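# Seat a matching bearing on a fitting plate's bore

## Task

Use the drawing's requirements to choose one plate and one bearing that suit each other, then set that bearing onto that plate's bore, with the plate upright. It fails if any other plate and bearing ever touch while the bearing is centred on that plate's bore, even for an instant. Do not disturb the press, which sits inside a transparent guard, and leave the gauge idle at the end.

## Robot and tools

Robot: two UR12e-style six-joint arms, left_arm and right_arm, each with a Robotiq 140 gripper whose fingers can fold when pushed. A part held near the fingertips (outer quarter of the pads) is squeezed normally. One held nearer the palm may be pulled in, held loosely or squeezed too hard. Fingers pressed tip-first onto a surface fold easily.

Scene frame: origin at table height, midway between the nominal bases, +z up, +x out over the table, left_arm toward +y. Calibrated bases: left_arm (+0.055, +0.547, +0.009) m, right_arm (+0.006, -0.686, +0.009) m, yawed slightly. Results give each gripper's end_effector_position (m, the point between closed pads), end_effector_quat_wxyz and velocities in this frame, possibly a few cm off. The gripper's fingers point along its +z and open along its y. A camera block sticks out about 10 cm toward gripper +x.

Row format (used by execute_actions and move): one flat list of 18 numbers, each in [-1, 1], covering both arms: left_arm shoulder pan, shoulder lift, elbow, wrist 1, wrist 2, wrist 3, then gripper position, force_limit, speed; then the same nine for right_arm. The six joint numbers are offsets from the Joint targets as they stood when the call began, not from the previous row. Scale: 1.0 = 1.481 rad for shoulder pan and lift, 2.222 rad for elbow and the three wrists. Repeating an offset in a new call moves further. Joint ranges: elbow -3.142 to 3.142, all others -6.283 to 6.283 rad. Asking more than 0.010 rad past a limit is refused. Gripper position is absolute: +1 fully open (140 mm), pads meet near -0.8, -1 closes until blocked. force_limit -1 to +1 gives roughly 14 to 58 N at slow close; speed -1 to +1 gives about 30 to 250 mm/s, and faster closes grip harder. Both start at +1. To leave a gripper unchanged, resend its last three numbers.

execute_actions: actions is a list holding one action (or empty to just get camera images). Keys: rows (1 to 15 rows, one per 1/30 s step), steps (1 to 450, default 15, at least the number of rows), until (stop early when gauge fields meet conditions, e.g. {"gauge": {"state": "busy"}} or [">", 2]), and gauge ({"measure": true} or {"stop": true}). After the rows end, arms keep heading to the last row's targets. cameras picks images: cam_low, cam_nest, cam_left_wrist, cam_right_wrist, or ["all"].

move: target is one 18-number row or up to 15 rows, offsets all counted from the same starting Joint targets. Joints move together along timed paths (min 0.5 s, max 10 s). speed: top joint speed in rad/s, 0.01 to 3.14, default 0.5, one value or one per target. blend: corner rounding in rad per target, 0 means stop at each. stop_force: 4 to 120 N, ends an arm's path when its wrist sensor feels that much push opposing motion; use a slow speed for touches, and omit it when moving off a contact. zero (with stop_force): true re-zeros before the move, false keeps the old zero. blocking=false returns after about 0.5 s while the move continues (not with stop_force). The result adds a move: line such as done, off_target, moving, held or fault, plus limits=held if steps were withheld. No rows or new moves until a move's end is shown.

wait: seconds 0 to 10, holds current commands. stop: brakes a running move. zoom_image: camera plus region [x0, y0, x1, y1] in pixels, at most 504 each way, of the latest image. show_instructions: shows the drawing. zero_wrist_force: arm = left_arm or right_arm. read_manual: licence texts. finished_scene: scene number (1 or 2), irreversible.

Gauge: a flat plate under a lens reads one round piece lying flat within 40 mm of centre; a plate with a bearing pressed in counts as one piece. After measure, keep everything else, robot included, away from the lens until readings increments (about 12 s). no_1 to no_5 give mm values for the drawing's numbered requirements; 0.000 means not found. message may read measure_taken or a refusal. Leave it idle at the end.

Result lines: Joint positions, velocities, targets and torques per arm (rad, rad/s); Tool commands; object_status (0 moving, 1 blocked opening, 2 blocked closing = gripped, 3 reached position or pads met); position_measured in counts (3 open, about 230 pads met); Wrist force/torque in gripper axes; warnings like joint sent to its limit, joint command not followed (clearance check between arms), MOTOR HOT, faults. Scene number ends each result.

Avoid: contact torque over joint limits (elbow 142, wrists 51.3 N m) or about 150 N on an arm, which stops it 10 s; arms touching each other; hard hits; dropping parts or letting anything leave the table; targets pressing past firm contact; long holds of stretched arms that heat motors; touching a wrong bearing to a plate's bore centre; disturbing the press.

Each tool is called after "Request:" as name(argument=value, ...), one argument or row to a line, values as JSON.

Reference images:

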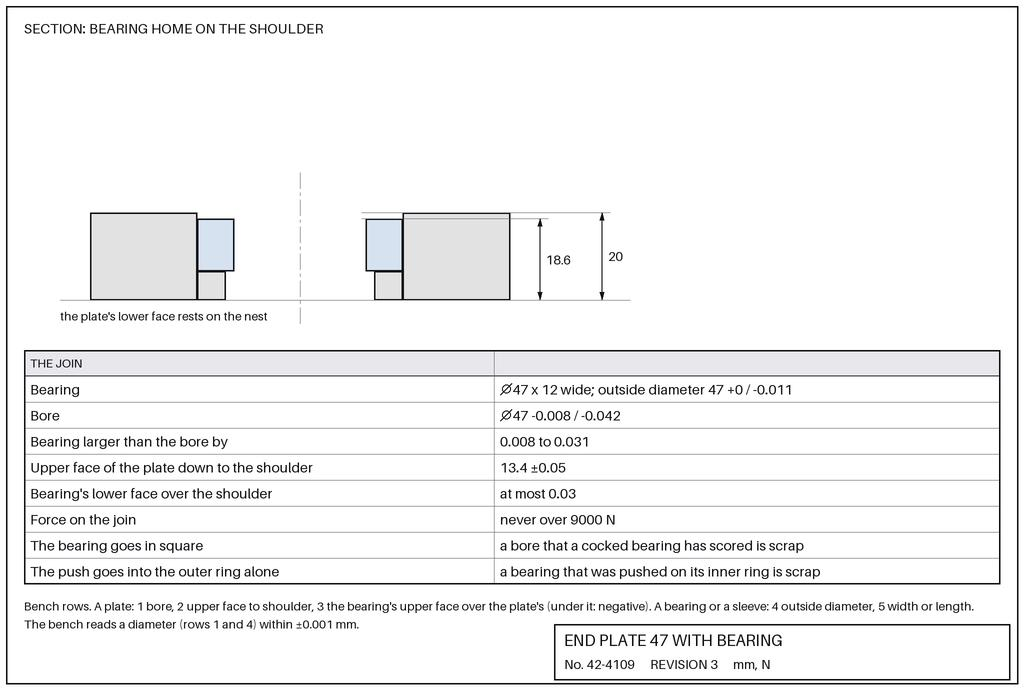

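## Session

Request:
execute_actions(
  actions=[],
)

Scene clock: 0.00 s.
left_arm: end_effector_position=(+0.9259, +0.6386, +0.2143) position_measured=3 object_status=3 end_effector_quat_wxyz=(-0.204, +0.933, -0.020, +0.296) | right_arm: end_effector_position=(+0.7269, -0.7035, +0.2114) position_measured=3 object_status=3 end_effector_quat_wxyz=(-0.427, +0.587, +0.669, +0.161)
Joint positions: left_arm=[-0.309 -1.36 2.091 -2.82 -1.022 -3.259] | right_arm=[-0.476 -1.106 1.532 -1.137 -1.105 0.729]
Joint velocities: within noise
Joint torques (N m): no reading
Wrist force (N): no reading
Wrist torque (N m): no reading
Wrist force, peak (N): no reading
Joint targets: left_arm=[-0.309 -1.360 2.091 -2.820 -1.022 -3.259] | right_arm=[-0.476 -1.106 1.532 -1.137 -1.105 0.729]
Tool commands: left_gripper/position=+1.0 left_gripper/force_limit=+1.0 left_gripper/speed=+1.0 right_gripper/position=+1.0 right_gripper/force_limit=+1.0 right_gripper/speed=+1.0
gauge: message=nothing_yet readings=0 no_1=0.000 no_2=0.000 no_3=0.000 no_4=0.000 no_5=0.000

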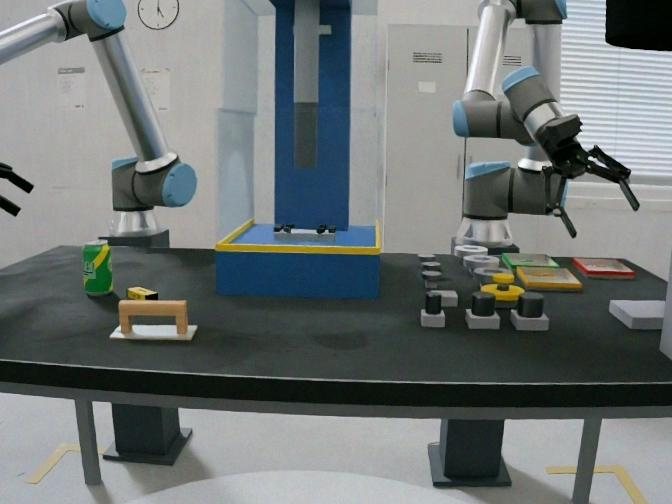

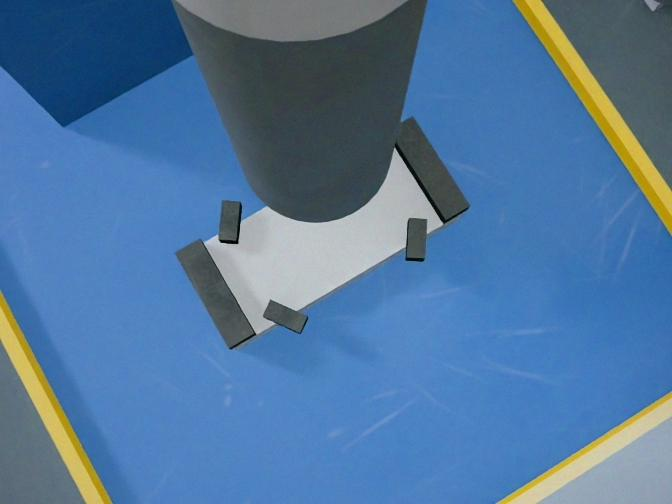

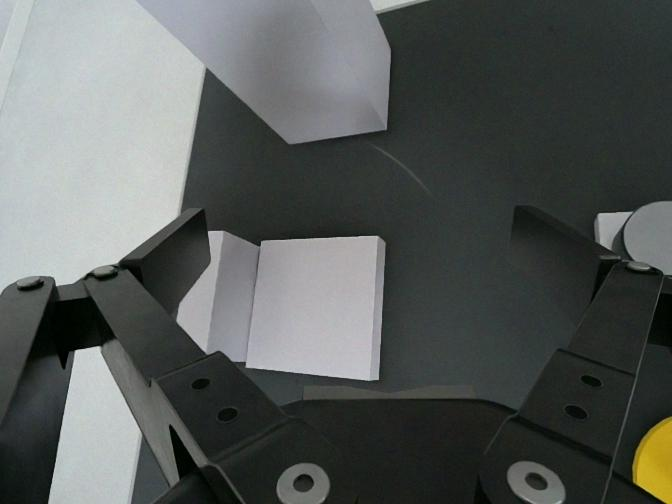

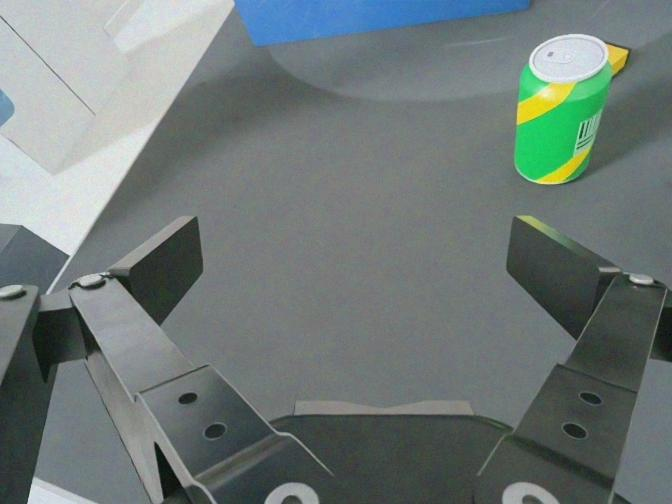

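Request:
zoom_image(
  camera="cam_low",
  region=[400, 220, 672, 370],
)

Scaled by 1.853 from the camera's 672x504 image, which has a finer 960x720 frame.

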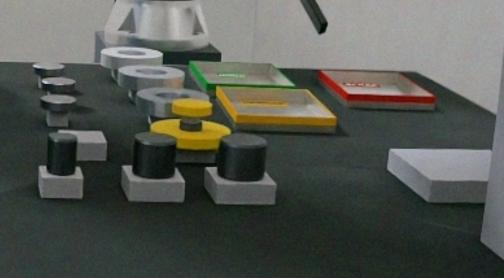

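Request:
move(
  target=[-0.1614,-0.2701,-0.0693,0.4824,-0.2471,0.0528,1,1,1,0,0,0,0,0,0,1,1,1],
  speed=0.8,
  cameras=["cam_left_wrist"],
)

Scene clock: 41.13 s.
left_arm: end_effector_position=(+0.6301, +0.4002, +0.3504) position_measured=3 object_status=3 end_effector_quat_wxyz=(+0.000, +0.963, -0.271, +0.000) | right_arm: end_effector_position=(+0.7269, -0.7035, +0.2114) position_measured=3 object_status=3 end_effector_quat_wxyz=(-0.427, +0.587, +0.669, +0.161)
Joint positions: left_arm=[-0.548 -1.76 1.937 -1.748 -1.571 -3.141] | right_arm=[-0.476 -1.106 1.532 -1.137 -1.105 0.729]
Joint torques (N m): left_arm=[-18.89 -49.83 -54.85 -2.72 -3.63 3.74] | right_arm=[0.79 -80.52 -46.09 -1 0.85 -0.63]
Wrist force (N): left_arm=[0.4 0.5 0.6] | right_arm=[0.2 0.3 0.1]
Wrist torque (N m): left_arm=[0.35 0.19 -0.21] | right_arm=[0.07 -0.04 0.00]
Wrist force, peak (N): left_arm=[-0.5 -0.9 2.0] | right_arm=[0.2 0.6 0.4]
Joint targets: left_arm=[-0.548 -1.760 1.937 -1.748 -1.571 -3.141] | right_arm=[-0.476 -1.106 1.532 -1.137 -1.105 0.729]
gauge: message=nothing_yet readings=0 no_1=0.000 no_2=0.000 no_3=0.000 no_4=0.000 no_5=0.000
move: done
camera_calibration:
cam_left_wrist: T_world_to_cam=[[-0.521267, -0.853254, -0.0154478, 0.68769], [-0.800357, 0.482509, 0.355829, 0.182878], [-0.296159, 0.197845, -0.934423, 0.614039], [0, 0, 0, 1]] pos_world=[0.686691, 0.377049, 0.519322]
Images, in order (width x height): cam_left_wrist 672x504.

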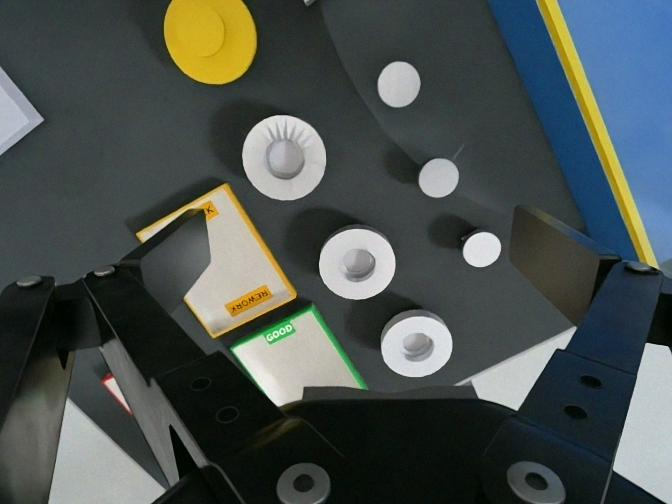

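Request:
zoom_image(
  camera="cam_left_wrist",
  region=[230, 100, 350, 210],
)

Request:
zoom_image(
  camera="cam_left_wrist",
  region=[310, 210, 470, 390],
)

Request:
zoom_image(
  camera="cam_left_wrist",
  region=[360, 40, 520, 280],
)

Request:
zoom_image(
  camera="cam_low",
  region=[410, 230, 540, 310],
)

Scaled by 4.200 from the camera's 672x504 image, which has a finer 960x720 frame.

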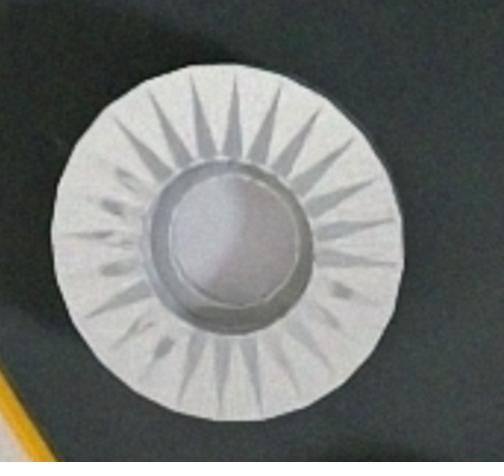

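Scaled by 2.800 from the camera's 672x504 image, which has a finer 960x720 frame.

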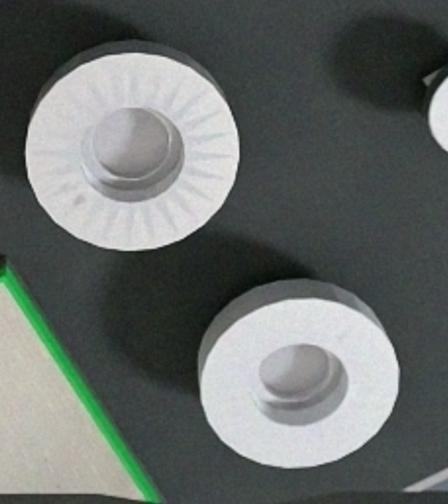

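Scaled by 2.100 from the camera's 672x504 image, which has a finer 960x720 frame.

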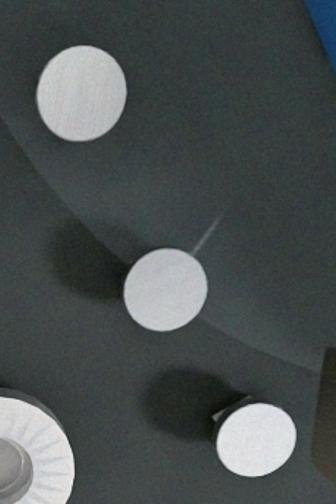

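This scene's latest camera images include none from cam_low. They are from: cam_left_wrist. cam_low's image comes with the result of a call that names it in "cameras".

Request:
move(
  target=[0.34,0,0,0,0,1.0,1,1,1,0,0,0,0,0,0,1,1,1],
  speed=1.0,
  cameras=["cam_left_wrist","cam_low"],
)

Request:
zoom_image(
  camera="cam_low",
  region=[410, 230, 540, 310],
)

Scene clock: 88.33 s.
left_arm: end_effector_position=(+0.6295, +0.6959, +0.3505) position_measured=3 object_status=3 end_effector_quat_wxyz=(+0.000, -0.424, +0.906, +0.000) | right_arm: end_effector_position=(+0.7269, -0.7035, +0.2114) position_measured=3 object_status=3 end_effector_quat_wxyz=(-0.427, +0.587, +0.669, +0.161)
Joint positions: left_arm=[-0.044 -1.76 1.937 -1.748 -1.571 -0.92] | right_arm=[-0.476 -1.106 1.532 -1.137 -1.105 0.729]
Joint torques (N m): left_arm=[19.03 -48.62 -54.19 -3.03 -2.89 3.73] | right_arm=[0.46 -82.5 -46.49 -1.01 0.31 -0.59]
Wrist force (N): left_arm=[-0.1 0.2 0.7] | right_arm=[0.2 0.2 0.2]
Wrist torque (N m): left_arm=[0.23 0.32 -0.18] | right_arm=[0.05 -0.04 0.00]
Wrist force, peak (N): left_arm=[0.7 1.5 0.8] | right_arm=[0.2 0.6 0.5]
Joint targets: left_arm=[-0.044 -1.760 1.937 -1.748 -1.571 -0.919] | right_arm=[-0.476 -1.106 1.532 -1.137 -1.105 0.729]
gauge: message=nothing_yet readings=0 no_1=0.000 no_2=0.000 no_3=0.000 no_4=0.000 no_5=0.000
move: done
camera_calibration:
cam_left_wrist: T_world_to_cam=[[-0.767446, 0.640923, -0.0156138, 0.0548245], [0.594646, 0.720714, 0.356325, -1.00442], [0.23963, 0.264176, -0.934232, 0.171976], [0, 0, 0, 1]] pos_world=[0.598139, 0.64333, 0.519422]
Images, in order (width x height): cam_low 672x504, cam_left_wrist 672x504.

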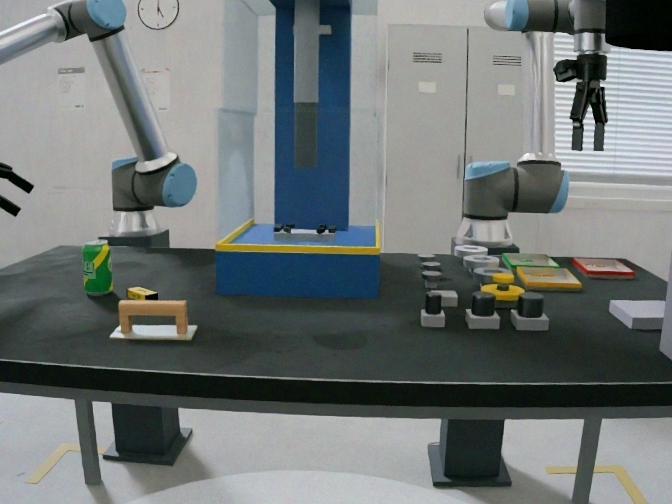

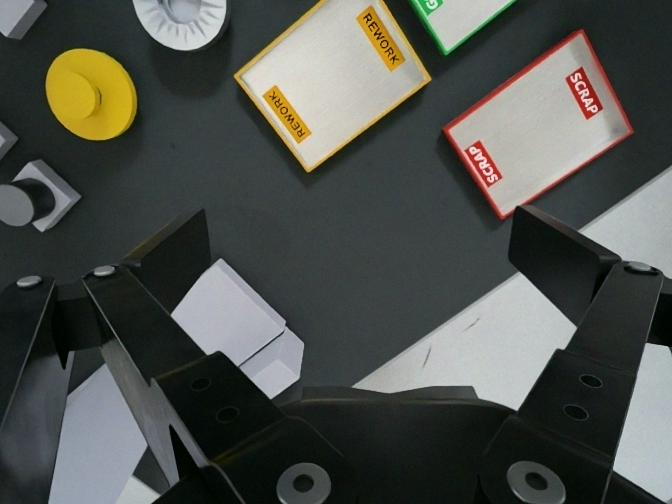

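Scaled by 3.877 from the camera's 672x504 image, which has a finer 960x720 frame.

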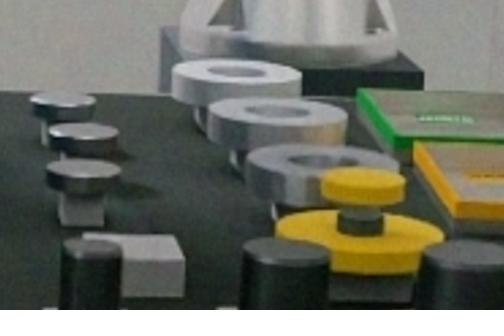

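Request:
move(
  target=[0.13,0,0,-0.52,0,-1.0,1,1,1,0,0,0,0,0,0,1,1,1],
  speed=1.2,
  cameras=["cam_left_wrist"],
)

Scene clock: 135.73 s.
left_arm: end_effector_position=(+0.7613, +0.7494, +0.4454) position_measured=3 object_status=3 end_effector_quat_wxyz=(-0.148, +0.794, -0.557, +0.194) | right_arm: end_effector_position=(+0.7269, -0.7035, +0.2114) position_measured=3 object_status=3 end_effector_quat_wxyz=(-0.427, +0.587, +0.669, +0.161)
Joint positions: left_arm=[0.04 -1.76 1.94 -2.243 -1.571 -1.879] | right_arm=[-0.476 -1.106 1.532 -1.137 -1.105 0.729]
Joint torques (N m): left_arm=[-0.6 -39.46 -52.46 -7.99 0.12 -1.43] | right_arm=[0.71 -81.93 -45.91 -0.86 0.55 -0.43]
Wrist force (N): left_arm=[-6.6 8.7 4.6] | right_arm=[0.0 0.4 -0.2]
Wrist torque (N m): left_arm=[0.46 0.88 -0.67] | right_arm=[0.08 -0.01 0.00]
Wrist force, peak (N): left_arm=[-2.1 114.8 60.1] | right_arm=[-0.2 0.6 -0.1]
Joint targets: left_arm=[0.040 -1.760 1.940 -2.243 -1.571 -1.879] | right_arm=[-0.476 -1.106 1.532 -1.137 -1.105 0.729]
Tool commands: left_gripper/position=+1.0 left_gripper/force_limit=+1.0 left_gripper/speed=+1.0 right_gripper/position=+1.0 right_gripper/force_limit=+1.0 right_gripper/speed=+1.0
FORCE FAULT: contact force on the left arm reached its limit, and that arm stopped for 10 seconds. The contact can be on any part of that arm, not only on its tool. That arm's remaining commands of this call were not run. During its stop the left arm's controller moved it back a little. That arm's target is now where it stood when the stop ended, not its last command. That arm accepts commands again.
gauge: message=nothing_yet readings=0 no_1=0.000 no_2=0.000 no_3=0.000 no_4=0.000 no_5=0.000
move: fault (left_arm); left_arm: the wrist 3 is farthest, 1.262 rad from its target
camera_calibration:
cam_left_wrist: T_world_to_cam=[[-0.819889, -0.33563, -0.463826, 1.09463], [-0.45715, 0.871506, 0.177455, -0.38781], [0.344668, 0.357532, -0.867972, 0.0354538], [0, 0, 0, 1]] pos_world=[0.707964, 0.692692, 0.607308]
Images, in order (width x height): cam_left_wrist 672x504.

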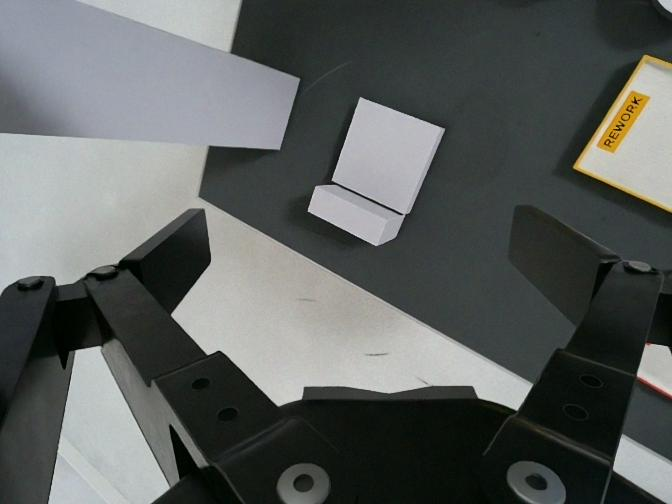

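Request:
move(
  target=[
    [-0.25,0,0,0.1,0,0,1,1,1,0,0,0,0,0,0,1,1,1],
    [-0.4524,0.0951,0.1343,-0.0662,0,0.8456,1,1,1,0,0,0,0,0,0,1,1,1],
  ],
  speed=[0.4,1.0],
  cameras=["cam_left_wrist","cam_low"],
)

Request:
zoom_image(
  camera="cam_low",
  region=[400, 180, 560, 310],
)

Scene clock: 178.17 s.
left_arm: end_effector_position=(+0.6593, +0.3217, +0.1598) position_measured=3 object_status=3 end_effector_quat_wxyz=(+0.095, +0.308, +0.946, -0.031) | right_arm: end_effector_position=(+0.7269, -0.7035, +0.2114) position_measured=3 object_status=3 end_effector_quat_wxyz=(-0.427, +0.587, +0.669, +0.161)
Joint positions: left_arm=[-0.63 -1.619 2.238 -2.39 -1.571 0] | right_arm=[-0.476 -1.106 1.532 -1.137 -1.105 0.729]
Joint torques (N m): left_arm=[-18.33 -29.33 -34.04 -8.55 0.24 3.63] | right_arm=[-1.52 -81.67 -45.42 -1.15 0.23 -0.47]
Wrist force (N): left_arm=[0.2 0.3 0.3] | right_arm=[0.0 0.4 -0.2]
Wrist torque (N m): left_arm=[0.17 0.32 -0.26] | right_arm=[0.10 -0.01 0.00]
Wrist force, peak (N): left_arm=[-13.4 12.7 6.2] | right_arm=[0.4 0.5 -0.1]
Joint targets: left_arm=[-0.630 -1.619 2.238 -2.390 -1.571 0.000] | right_arm=[-0.476 -1.106 1.532 -1.137 -1.105 0.729]
gauge: message=nothing_yet readings=0 no_1=0.000 no_2=0.000 no_3=0.000 no_4=0.000 no_5=0.000
move: done
camera_calibration:
cam_left_wrist: T_world_to_cam=[[0.592089, 0.805723, -0.0155174, -0.634828], [0.685817, -0.493677, 0.534732, -0.38242], [0.423185, -0.327251, -0.844879, 0.140468], [0, 0, 0, 1]] pos_world=[0.578701, 0.368672, 0.313319]
Images, in order (width x height): cam_low 672x504, cam_left_wrist 672x504.

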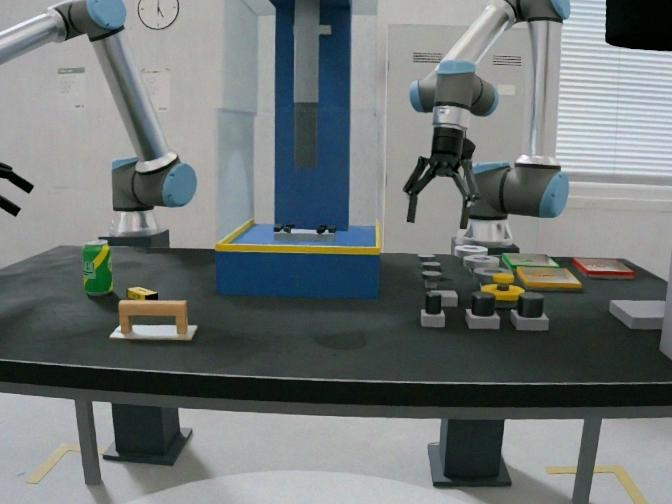

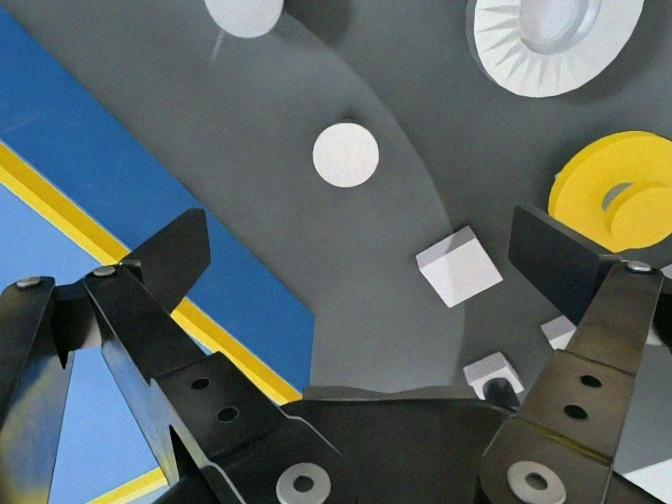

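Scaled by 3.150 from the camera's 672x504 image, which has a finer 960x720 frame.

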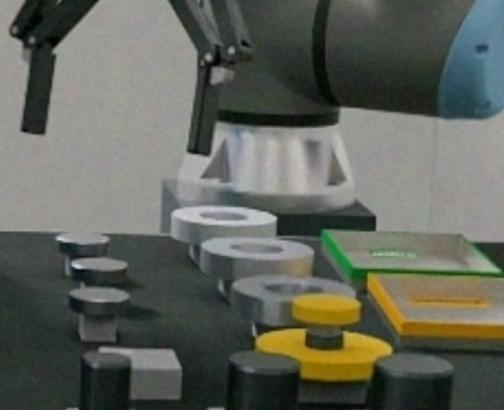

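Request:
move(
  target=[-0.0042,0.1040,0.0420,-0.1112,0,0,0.2,-1,-1,0,0,0,0,0,0,1,1,1],
  speed=0.15,
  stop_force=12,
  cameras=["cam_left_wrist","cam_low"],
)

Request:
zoom_image(
  camera="cam_low",
  region=[390, 220, 490, 310],
)

Scene clock: 205.83 s.
left_arm: end_effector_position=(+0.6569, +0.3187, +0.0532) position_measured=104 object_status=3 end_effector_quat_wxyz=(+0.095, +0.311, +0.945, -0.031) | right_arm: end_effector_position=(+0.7269, -0.7035, +0.2114) position_measured=3 object_status=3 end_effector_quat_wxyz=(-0.427, +0.587, +0.669, +0.161)
Joint positions: left_arm=[-0.636 -1.465 2.332 -2.637 -1.571 0] | right_arm=[-0.476 -1.106 1.532 -1.137 -1.105 0.729]
Joint torques (N m): left_arm=[-17.52 -35.8 -27.09 -8.44 -0.02 3.08] | right_arm=[-1.7 -81.81 -45.61 -0.91 0.33 -0.88]
Wrist force (N): left_arm=[0.3 -0.4 1.0] | right_arm=[0.1 0.3 0.1]
Wrist torque (N m): left_arm=[-0.01 0.39 -0.26] | right_arm=[0.06 -0.02 0.00]
Wrist force, peak (N): left_arm=[1.3 -0.4 1.7] | right_arm=[-0.2 0.7 -0.2]
Joint targets: left_arm=[-0.636 -1.465 2.332 -2.637 -1.571 0.000] | right_arm=[-0.476 -1.106 1.532 -1.137 -1.105 0.729]
gauge: message=nothing_yet readings=0 no_1=0.000 no_2=0.000 no_3=0.000 no_4=0.000 no_5=0.000
move: done
camera_calibration:
cam_left_wrist: T_world_to_cam=[[0.597234, 0.801918, -0.0154795, -0.634806], [0.682758, -0.498172, 0.534478, -0.321741], [0.420896, -0.329777, -0.84504, 0.052757], [0, 0, 0, 1]] pos_world=[0.576594, 0.366178, 0.206719]
Images, in order (width x height): cam_low 672x504, cam_left_wrist 672x504.

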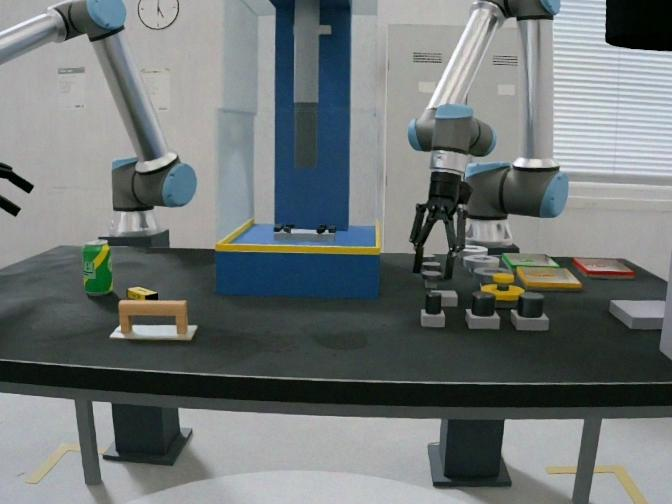

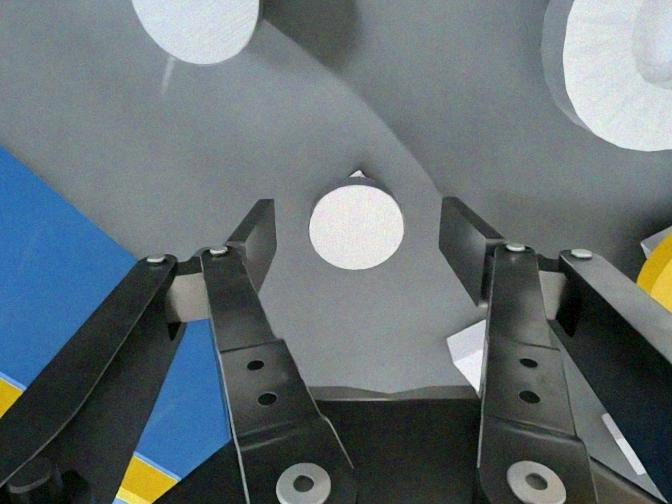

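Scaled by 5.040 from the camera's 672x504 image, which has a finer 960x720 frame.

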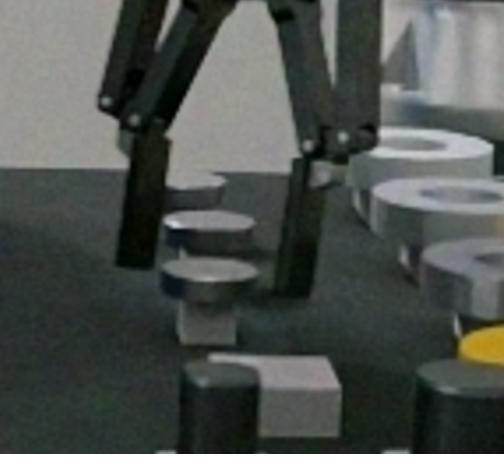

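Request:
execute_actions(
  actions=[
    {"rows":[[0,0,0,0,0,0,-1,-0.5,-1,0,0,0,0,0,0,1,1,1]],"steps":90},
  ],
  cameras=["cam_left_wrist"],
)

Scene clock: 216.60 s.
left_arm: end_effector_position=(+0.6569, +0.3187, +0.0532) position_measured=160 object_status=2 end_effector_quat_wxyz=(+0.095, +0.311, +0.945, -0.031) | right_arm: end_effector_position=(+0.7269, -0.7035, +0.2114) position_measured=3 object_status=3 end_effector_quat_wxyz=(-0.427, +0.587, +0.669, +0.161)
Joint positions: left_arm=[-0.636 -1.465 2.332 -2.637 -1.571 0] | right_arm=[-0.476 -1.106 1.532 -1.137 -1.105 0.729]
Joint torques (N m): left_arm=[-15.35 -37.7 -27.8 -4.41 0.09 2.73] | right_arm=[-1.07 -82.01 -45.95 -0.96 0.24 -0.81]
Wrist force (N): left_arm=[4.3 -1.1 -13.9] | right_arm=[-0.1 0.1 -0.1]
Wrist torque (N m): left_arm=[0.06 0.34 -0.25] | right_arm=[0.03 0.02 0.00]
Wrist force, peak (N): left_arm=[4.1 -1.3 -14.2] | right_arm=[-0.1 0.6 -0.2]
Joint targets: left_arm=[-0.636 -1.465 2.332 -2.637 -1.571 0.000] | right_arm=[-0.476 -1.106 1.532 -1.137 -1.105 0.729]
gauge: message=nothing_yet readings=0 no_1=0.000 no_2=0.000 no_3=0.000 no_4=0.000 no_5=0.000
camera_calibration:
cam_left_wrist: T_world_to_cam=[[0.597288, 0.801878, -0.0154371, -0.634832], [0.68271, -0.498235, 0.53448, -0.321691], [0.420896, -0.329778, -0.84504, 0.0527572], [0, 0, 0, 1]] pos_world=[0.576594, 0.366178, 0.206719]
Images, in order (width x height): cam_left_wrist 672x504.

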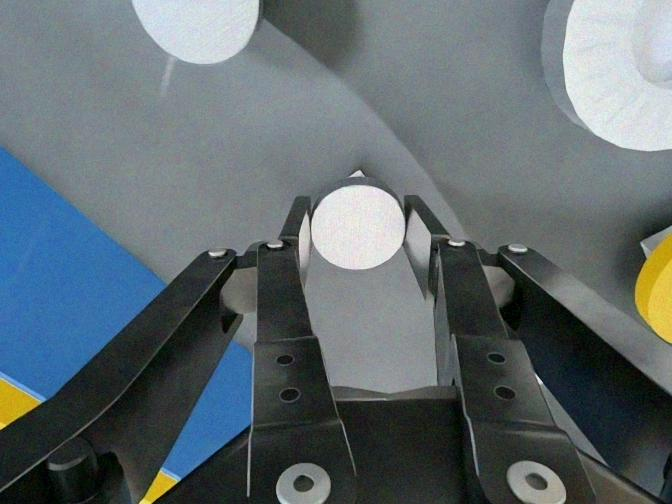

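Request:
move(
  target=[
    [0,-0.1040,-0.0423,0.1112,0,0,-1,-0.5,-1,0,0,0,0,0,0,1,1,1],
    [0.4585,0.1677,-0.2159,0.1037,0,0,-1,-0.5,-1,0,0,0,0,0,0,1,1,1],
  ],
  speed=[0.15,0.5],
  blend=0.03,
  cameras=["cam_left_wrist","cam_low"],
)

Scene clock: 240.63 s.
left_arm: end_effector_position=(+0.9046, +0.7574, +0.1151) position_measured=160 object_status=2 end_effector_quat_wxyz=(+0.100, -0.021, +0.995, +0.002) | right_arm: end_effector_position=(+0.7269, -0.7035, +0.2114) position_measured=3 object_status=3 end_effector_quat_wxyz=(-0.427, +0.587, +0.669, +0.161)
Joint positions: left_arm=[0.043 -1.217 1.852 -2.407 -1.571 0] | right_arm=[-0.476 -1.106 1.532 -1.137 -1.105 0.729]
Joint torques (N m): left_arm=[18.99 -68.01 -47.55 -8.88 0.12 2.7] | right_arm=[-1.39 -81.51 -44.68 -0.87 0.07 -0.74]
Wrist force (N): left_arm=[-0.2 0.7 1.4] | right_arm=[0.1 0.0 -0.1]
Wrist torque (N m): left_arm=[0.24 0.46 -0.21] | right_arm=[0.00 -0.03 0.00]
Wrist force, peak (N): left_arm=[4.0 -1.2 -14.3] | right_arm=[-0.1 0.6 0.0]
Joint targets: left_arm=[0.043 -1.216 1.852 -2.407 -1.571 0.000] | right_arm=[-0.476 -1.106 1.532 -1.137 -1.105 0.729]
gauge: message=nothing_yet readings=0 no_1=0.000 no_2=0.000 no_3=0.000 no_4=0.000 no_5=0.000
move: done
camera_calibration:
cam_left_wrist: T_world_to_cam=[[-0.0387656, 0.999129, -0.0154691, -0.707626], [0.84375, 0.0410228, 0.535166, -0.859547], [0.535334, 0.00769399, -0.844605, -0.213632], [0, 0, 0, 1]] pos_world=[0.812177, 0.743914, 0.268619]
Images, in order (width x height): cam_low 672x504, cam_left_wrist 672x504.

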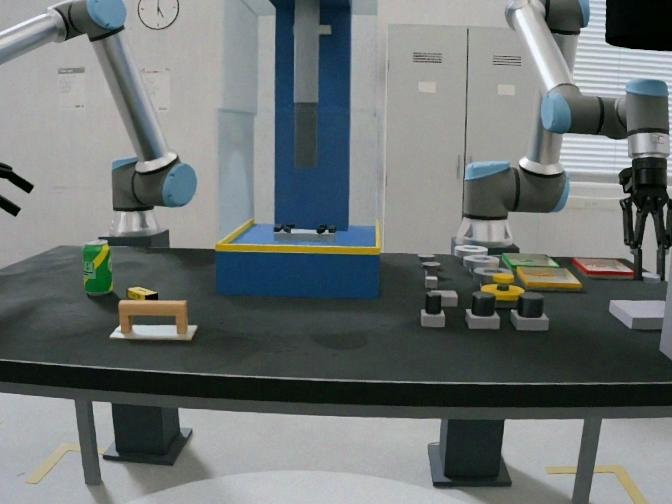

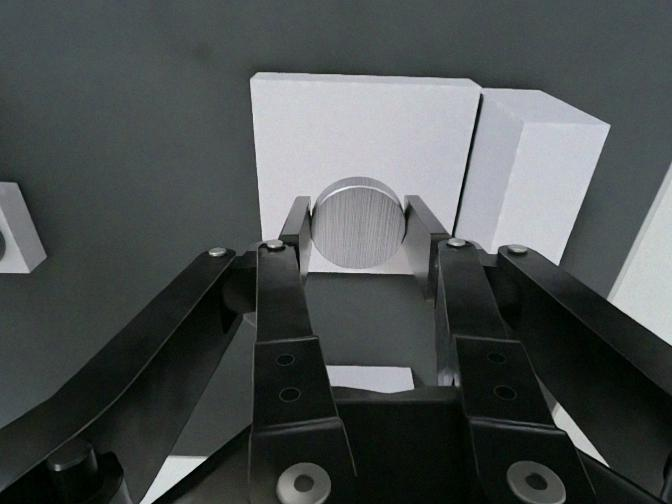

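Request:
move(
  target=[0,0.0558,0.0200,-0.0572,0,0,-1,-0.5,-1,0,0,0,0,0,0,1,1,1],
  speed=0.02,
  stop_force=6,
  cameras=["cam_left_wrist"],
)

Scene clock: 268.70 s.
left_arm: end_effector_position=(+0.9055, +0.7576, +0.0582) position_measured=160 object_status=2 end_effector_quat_wxyz=(+0.100, -0.021, +0.995, +0.002) | right_arm: end_effector_position=(+0.7269, -0.7035, +0.2114) position_measured=3 object_status=3 end_effector_quat_wxyz=(-0.427, +0.587, +0.669, +0.161)
Joint positions: left_arm=[0.043 -1.154 1.886 -2.503 -1.571 0] | right_arm=[-0.476 -1.106 1.532 -1.137 -1.105 0.729]
Joint torques (N m): left_arm=[14.79 -89.29 -41.83 -3 -0.01 2.1] | right_arm=[-0.35 -81.12 -45.03 -1.01 0.09 -0.72]
Wrist force (N): left_arm=[0.7 -0.1 -6.3] | right_arm=[-0.2 0.5 -0.2]
Wrist torque (N m): left_arm=[-0.01 0.46 -0.31] | right_arm=[0.11 0.04 -0.01]
Wrist force, peak (N): left_arm=[7.7 -1.2 -30.6] | right_arm=[-0.3 0.7 -0.2]
Joint targets: left_arm=[0.043 -1.154 1.886 -2.503 -1.571 0.000] | right_arm=[-0.476 -1.106 1.532 -1.137 -1.105 0.729]
gauge: message=nothing_yet readings=0 no_1=0.000 no_2=0.000 no_3=0.000 no_4=0.000 no_5=0.000
move: contact (left_arm); left_arm: the wrist 1 is farthest, 0.031 rad from its target
camera_calibration:
cam_left_wrist: T_world_to_cam=[[-0.0389854, 0.99912, -0.0154896, -0.708481], [0.84374, 0.0412194, 0.535167, -0.830003], [0.535334, 0.0077945, -0.844605, -0.262249], [0, 0, 0, 1]] pos_world=[0.813077, 0.744114, 0.211719]
Images, in order (width x height): cam_left_wrist 672x504.

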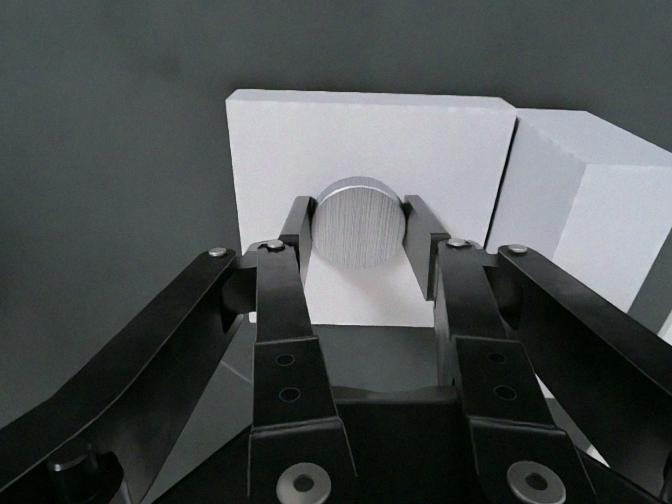

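Request:
move(
  target=[
    [0,0,0,0,0,0,0.2,-1,-1,0,0,0,0,0,0,1,1,1],
    [0,-0.0422,-0.0153,0.0434,0,0,0.2,-1,-1,0,0,0,0,0,0,1,1,1],
    [-0.5380,-0.4603,0.2362,0.0707,0,0,0.2,-1,-1,0,0,0,0,0,0,1,1,1],
  ],
  speed=[0.1,0.1,0.7],
  cameras=["cam_left_wrist"],
)

Request:
execute_actions(
  actions=[
    {"gauge":{"measure":true},"steps":435,"until":{"gauge":{"readings":[">",0]}}},
  ],
)

Scene clock: 293.57 s.
left_arm: end_effector_position=(+0.5421, +0.3284, +0.1605) position_measured=104 object_status=3 end_effector_quat_wxyz=(+0.093, +0.366, +0.925, -0.037) | right_arm: end_effector_position=(+0.7269, -0.7035, +0.2114) position_measured=3 object_status=3 end_effector_quat_wxyz=(-0.427, +0.587, +0.669, +0.161)
Joint positions: left_arm=[-0.754 -1.836 2.41 -2.346 -1.571 0] | right_arm=[-0.476 -1.106 1.532 -1.137 -1.105 0.729]
Joint torques (N m): left_arm=[-16.83 -37.64 -35.27 -3.55 0.13 2.24] | right_arm=[0.01 -81.04 -45.2 -0.99 -0.17 -0.44]
Wrist force (N): left_arm=[0.4 -0.1 0.4] | right_arm=[0.2 0.2 -0.4]
Wrist torque (N m): left_arm=[0.12 0.29 -0.19] | right_arm=[0.05 -0.04 -0.01]
Wrist force, peak (N): left_arm=[0.6 -0.4 -6.3] | right_arm=[0.0 0.5 -0.5]
Joint targets: left_arm=[-0.754 -1.836 2.410 -2.346 -1.571 0.000] | right_arm=[-0.476 -1.106 1.532 -1.137 -1.105 0.729]
gauge: message=nothing_yet readings=0 no_1=0.000 no_2=0.000 no_3=0.000 no_4=0.000 no_5=0.000
move: done
camera_calibration:
cam_left_wrist: T_world_to_cam=[[0.687229, 0.726276, -0.0154675, -0.596306], [0.619282, -0.574591, 0.535103, -0.23646], [0.379745, -0.377317, -0.844645, 0.232893], [0, 0, 0, 1]] pos_world=[0.467794, 0.385089, 0.314019]
Images, in order (width x height): cam_left_wrist 672x504.

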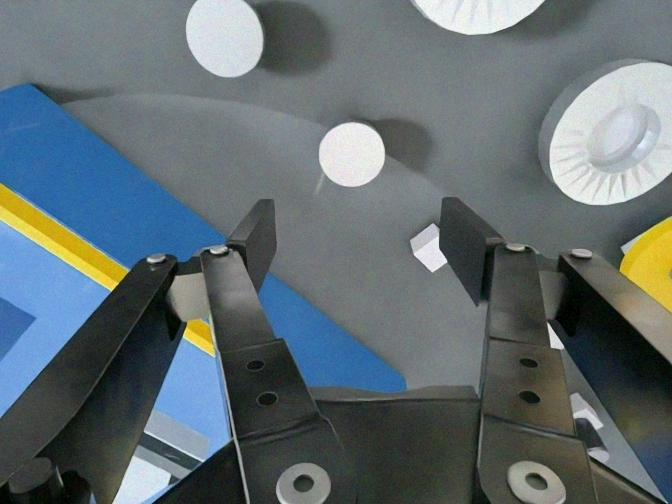

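Scene clock: 305.77 s.
left_arm: end_effector_position=(+0.5420, +0.3284, +0.1605) position_measured=104 object_status=3 end_effector_quat_wxyz=(+0.093, +0.367, +0.925, -0.037) | right_arm: end_effector_position=(+0.7269, -0.7035, +0.2114) position_measured=3 object_status=3 end_effector_quat_wxyz=(-0.427, +0.587, +0.669, +0.161)
Joint positions: left_arm=[-0.754 -1.836 2.41 -2.346 -1.571 0] | right_arm=[-0.476 -1.106 1.532 -1.137 -1.105 0.729]
Joint torques (N m): left_arm=[-17.51 -36.5 -36.17 -3.33 0.21 2.48] | right_arm=[-0.6 -82.63 -45.29 -1.42 -0.11 -0.74]
Wrist force (N): left_arm=[0.3 0.0 0.6] | right_arm=[0.0 0.0 -0.2]
Wrist torque (N m): left_arm=[0.15 0.32 -0.19] | right_arm=[-0.01 -0.01 -0.01]
Wrist force, peak (N): left_arm=[0.6 0.2 0.7] | right_arm=[-0.1 0.6 0.2]
Joint targets: left_arm=[-0.754 -1.836 2.410 -2.346 -1.571 0.000] | right_arm=[-0.476 -1.106 1.532 -1.137 -1.105 0.729]
Tool commands: left_gripper/position=+0.2 left_gripper/force_limit=-1.0 left_gripper/speed=-1.0 right_gripper/position=+1.0 right_gripper/force_limit=+1.0 right_gripper/speed=+1.0
gauge: message=measure_taken readings=1 no_1=0.000 no_2=0.000 no_3=0.000 no_4=46.998 no_5=11.999

Request:
move(
  target=[
    [0.5380,0.4181,-0.2515,-0.0273,0,0,0.2,-1,-1,0,0,0,0,0,0,1,1,1],
    [0.5380,0.4605,-0.2358,-0.0707,0,0,0.2,-1,-1,0,0,0,0,0,0,1,1,1],
    [0.5380,0.4605,-0.2358,-0.0707,0,0,-1,-0.5,-1,0,0,0,0,0,0,1,1,1],
  ],
  speed=[0.7,0.08,0.1],
)

Scene clock: 322.70 s.
left_arm: end_effector_position=(+0.9049, +0.7576, +0.0575) position_measured=160 object_status=0 end_effector_quat_wxyz=(+0.100, -0.021, +0.995, +0.002) | right_arm: end_effector_position=(+0.7269, -0.7035, +0.2114) position_measured=3 object_status=3 end_effector_quat_wxyz=(-0.427, +0.587, +0.669, +0.161)
Joint positions: left_arm=[0.043 -1.154 1.886 -2.503 -1.571 0] | right_arm=[-0.476 -1.106 1.532 -1.137 -1.105 0.729]
Joint torques (N m): left_arm=[10.07 -66.79 -25.54 -0.08 0.29 2.32] | right_arm=[-1.63 -81.8 -45.13 -1.24 -0.21 -0.59]
Wrist force (N): left_arm=[-3.0 -0.6 -30.6] | right_arm=[0.1 0.2 -0.1]
Wrist torque (N m): left_arm=[0.10 0.67 -0.28] | right_arm=[0.05 -0.02 -0.01]
Wrist force, peak (N): left_arm=[-2.9 -0.7 -30.8] | right_arm=[0.1 0.8 -0.2]
Joint targets: left_arm=[0.043 -1.154 1.887 -2.503 -1.571 0.000] | right_arm=[-0.476 -1.106 1.532 -1.137 -1.105 0.729]
gauge: message=measure_taken readings=1 no_1=0.000 no_2=0.000 no_3=0.000 no_4=46.998 no_5=11.999
move: done

Request:
move(
  target=[
    [0,-0.0423,-0.0158,0.0434,0,0,-1,-0.5,-1,0,0,0,0,0,0,1,1,1],
    [-0.4585,-0.3140,0.1580,0.0509,0,0,-1,-0.5,-1,0,0,0,0,0,0,1,1,1],
    [-0.4585,-0.2100,0.2003,-0.0603,0,0,-1,-0.5,-1,0,0,0,0,0,0,1,1,1],
  ],
  speed=[0.1,0.5,0.08],
  blend=[0.03,0.01,0],
  cameras=["cam_left_wrist"],
)

Scene clock: 355.60 s.
left_arm: end_effector_position=(+0.6570, +0.3186, +0.0533) position_measured=160 object_status=2 end_effector_quat_wxyz=(+0.095, +0.311, +0.945, -0.031) | right_arm: end_effector_position=(+0.7269, -0.7035, +0.2114) position_measured=3 object_status=3 end_effector_quat_wxyz=(-0.427, +0.587, +0.669, +0.161)
Joint positions: left_arm=[-0.636 -1.465 2.331 -2.637 -1.571 0] | right_arm=[-0.476 -1.106 1.532 -1.137 -1.105 0.729]
Joint torques (N m): left_arm=[-15.24 -26.78 -17.32 -4.78 0.49 2.43] | right_arm=[0.22 -81.44 -44.01 -0.87 -0.19 -0.8]
Wrist force (N): left_arm=[-5.1 -1.0 -11.8] | right_arm=[-0.2 0.2 -0.1]
Wrist torque (N m): left_arm=[0.03 0.21 -0.27] | right_arm=[0.03 0.05 -0.01]
Wrist force, peak (N): left_arm=[-3.6 -0.6 -31.5] | right_arm=[-0.1 0.6 -0.4]
Joint targets: left_arm=[-0.636 -1.465 2.332 -2.637 -1.571 0.000] | right_arm=[-0.476 -1.106 1.532 -1.137 -1.105 0.729]
gauge: message=measure_taken readings=1 no_1=0.000 no_2=0.000 no_3=0.000 no_4=46.998 no_5=11.999
move: done
camera_calibration:
cam_left_wrist: T_world_to_cam=[[0.597271, 0.801889, -0.0155188, -0.634786], [0.682798, -0.498227, 0.534376, -0.321948], [0.420778, -0.329764, -0.845104, 0.0529274], [0, 0, 0, 1]] pos_world=[0.576694, 0.366078, 0.206919]
Images, in order (width x height): cam_left_wrist 672x504.

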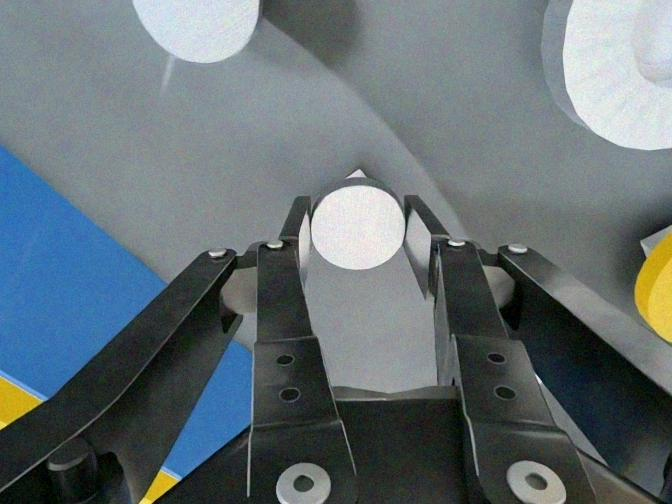

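Request:
move(
  target=[
    [0,0,0,0,0,0,0.2,-1,-1,0,0,0,0,0,0,1,1,1],
    [0,-0.1040,-0.0423,0.1112,0,0,0.2,-1,-1,0,0,0,0,0,0,1,1,1],
    [0.1449,-0.1479,-0.0161,0.1143,0,0,0.715,-1,-1,0,0,0,0,0,0,1,1,1],
  ],
  speed=[0.1,0.15,0.5],
  cameras=["cam_left_wrist"],
)

Scene clock: 374.93 s.
left_arm: end_effector_position=(+0.6591, +0.4668, +0.1602) position_measured=39 object_status=0 end_effector_quat_wxyz=(+0.098, +0.208, +0.973, -0.021) | right_arm: end_effector_position=(+0.7269, -0.7035, +0.2114) position_measured=3 object_status=3 end_effector_quat_wxyz=(-0.427, +0.587, +0.669, +0.161)
Joint positions: left_arm=[-0.422 -1.684 2.296 -2.383 -1.571 0] | right_arm=[-0.476 -1.106 1.532 -1.137 -1.105 0.729]
Joint torques (N m): left_arm=[19.49 -49.68 -34.99 -3.3 0.6 2.42] | right_arm=[-1.24 -82.82 -44.12 -0.8 -0.26 -0.91]
Wrist force (N): left_arm=[0.5 0.1 0.6] | right_arm=[-0.1 0.4 -0.3]
Wrist torque (N m): left_arm=[0.11 0.27 -0.25] | right_arm=[0.08 0.03 -0.01]
Wrist force, peak (N): left_arm=[-7.8 -0.9 -10.6] | right_arm=[-0.1 0.4 -0.6]
Joint targets: left_arm=[-0.422 -1.684 2.296 -2.383 -1.571 0.000] | right_arm=[-0.476 -1.106 1.532 -1.137 -1.105 0.729]
gauge: message=measure_taken readings=1 no_1=0.000 no_2=0.000 no_3=0.000 no_4=46.998 no_5=11.999
move: done
camera_calibration:
cam_left_wrist: T_world_to_cam=[[0.412779, 0.9107, -0.0154937, -0.682397], [0.7729, -0.341219, 0.534972, -0.439422], [0.481912, -0.2328, -0.844728, 0.105612], [0, 0, 0, 1]] pos_world=[0.570413, 0.496106, 0.313719]
Images, in order (width x height): cam_left_wrist 672x504.

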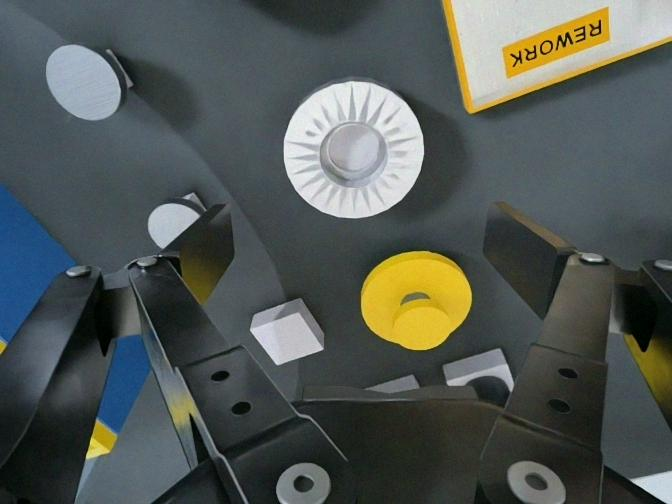

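Request:
move(
  target=[
    [0,0.1212,0.0460,-0.1267,0,0,0.715,-1,-1,0,0,0,0,0,0,1,1,1],
    [0,0.1212,0.0460,-0.1267,0,0,-1,0,-1,0,0,0,0,0,0,1,1,1],
  ],
  speed=0.15,
  cameras=["cam_left_wrist","cam_low"],
)

Request:
zoom_image(
  camera="cam_low",
  region=[420, 200, 560, 310],
)

Scene clock: 395.57 s.
left_arm: end_effector_position=(+0.6591, +0.4668, +0.0456) position_measured=85 object_status=0 end_effector_quat_wxyz=(+0.098, +0.208, +0.973, -0.021) | right_arm: end_effector_position=(+0.7269, -0.7035, +0.2114) position_measured=3 object_status=3 end_effector_quat_wxyz=(-0.427, +0.587, +0.669, +0.161)
Joint positions: left_arm=[-0.422 -1.504 2.398 -2.665 -1.571 0] | right_arm=[-0.476 -1.106 1.532 -1.137 -1.105 0.729]
Joint torques (N m): left_arm=[5.63 -32.82 -26.14 -4.86 0.43 2.87] | right_arm=[0.23 -83.17 -43.6 -0.85 -0.51 -0.65]
Wrist force (N): left_arm=[0.8 -0.8 -15.2] | right_arm=[-0.1 0.2 -0.1]
Wrist torque (N m): left_arm=[-0.11 0.34 -0.23] | right_arm=[0.04 0.02 -0.01]
Wrist force, peak (N): left_arm=[0.9 -1.1 -16.8] | right_arm=[0.0 0.6 -0.3]
Joint targets: left_arm=[-0.422 -1.504 2.398 -2.665 -1.571 0.000] | right_arm=[-0.476 -1.106 1.532 -1.137 -1.105 0.729]
gauge: message=measure_taken readings=1 no_1=0.000 no_2=0.000 no_3=0.000 no_4=46.998 no_5=11.999
move: done
camera_calibration:
cam_left_wrist: T_world_to_cam=[[0.41272, 0.910726, -0.0154736, -0.684106], [0.772998, -0.341218, 0.534832, -0.378254], [0.481806, -0.232697, -0.844817, 0.008762], [0, 0, 0, 1]] pos_world=[0.570512, 0.496006, 0.199119]
Images, in order (width x height): cam_low 672x504, cam_left_wrist 672x504.

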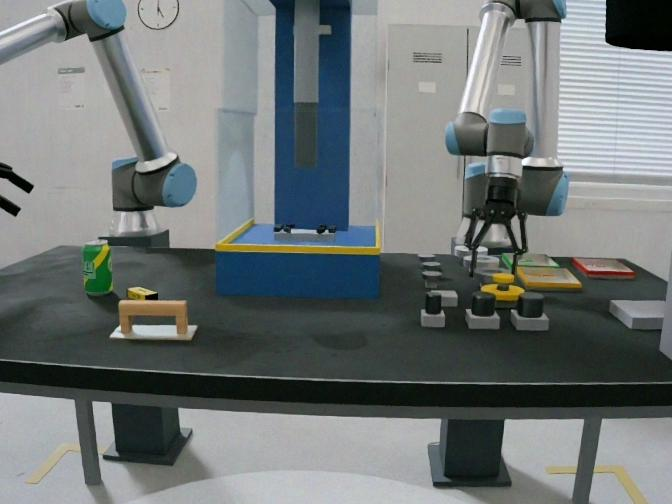

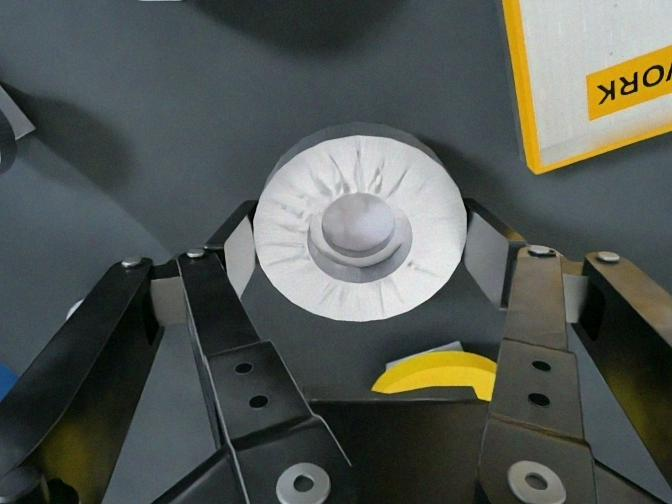

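Scaled by 3.600 from the camera's 672x504 image, which has a finer 960x720 frame.

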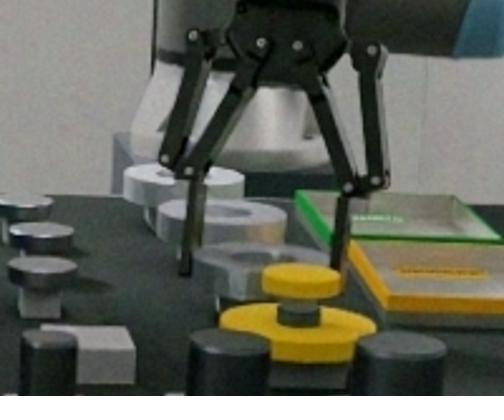

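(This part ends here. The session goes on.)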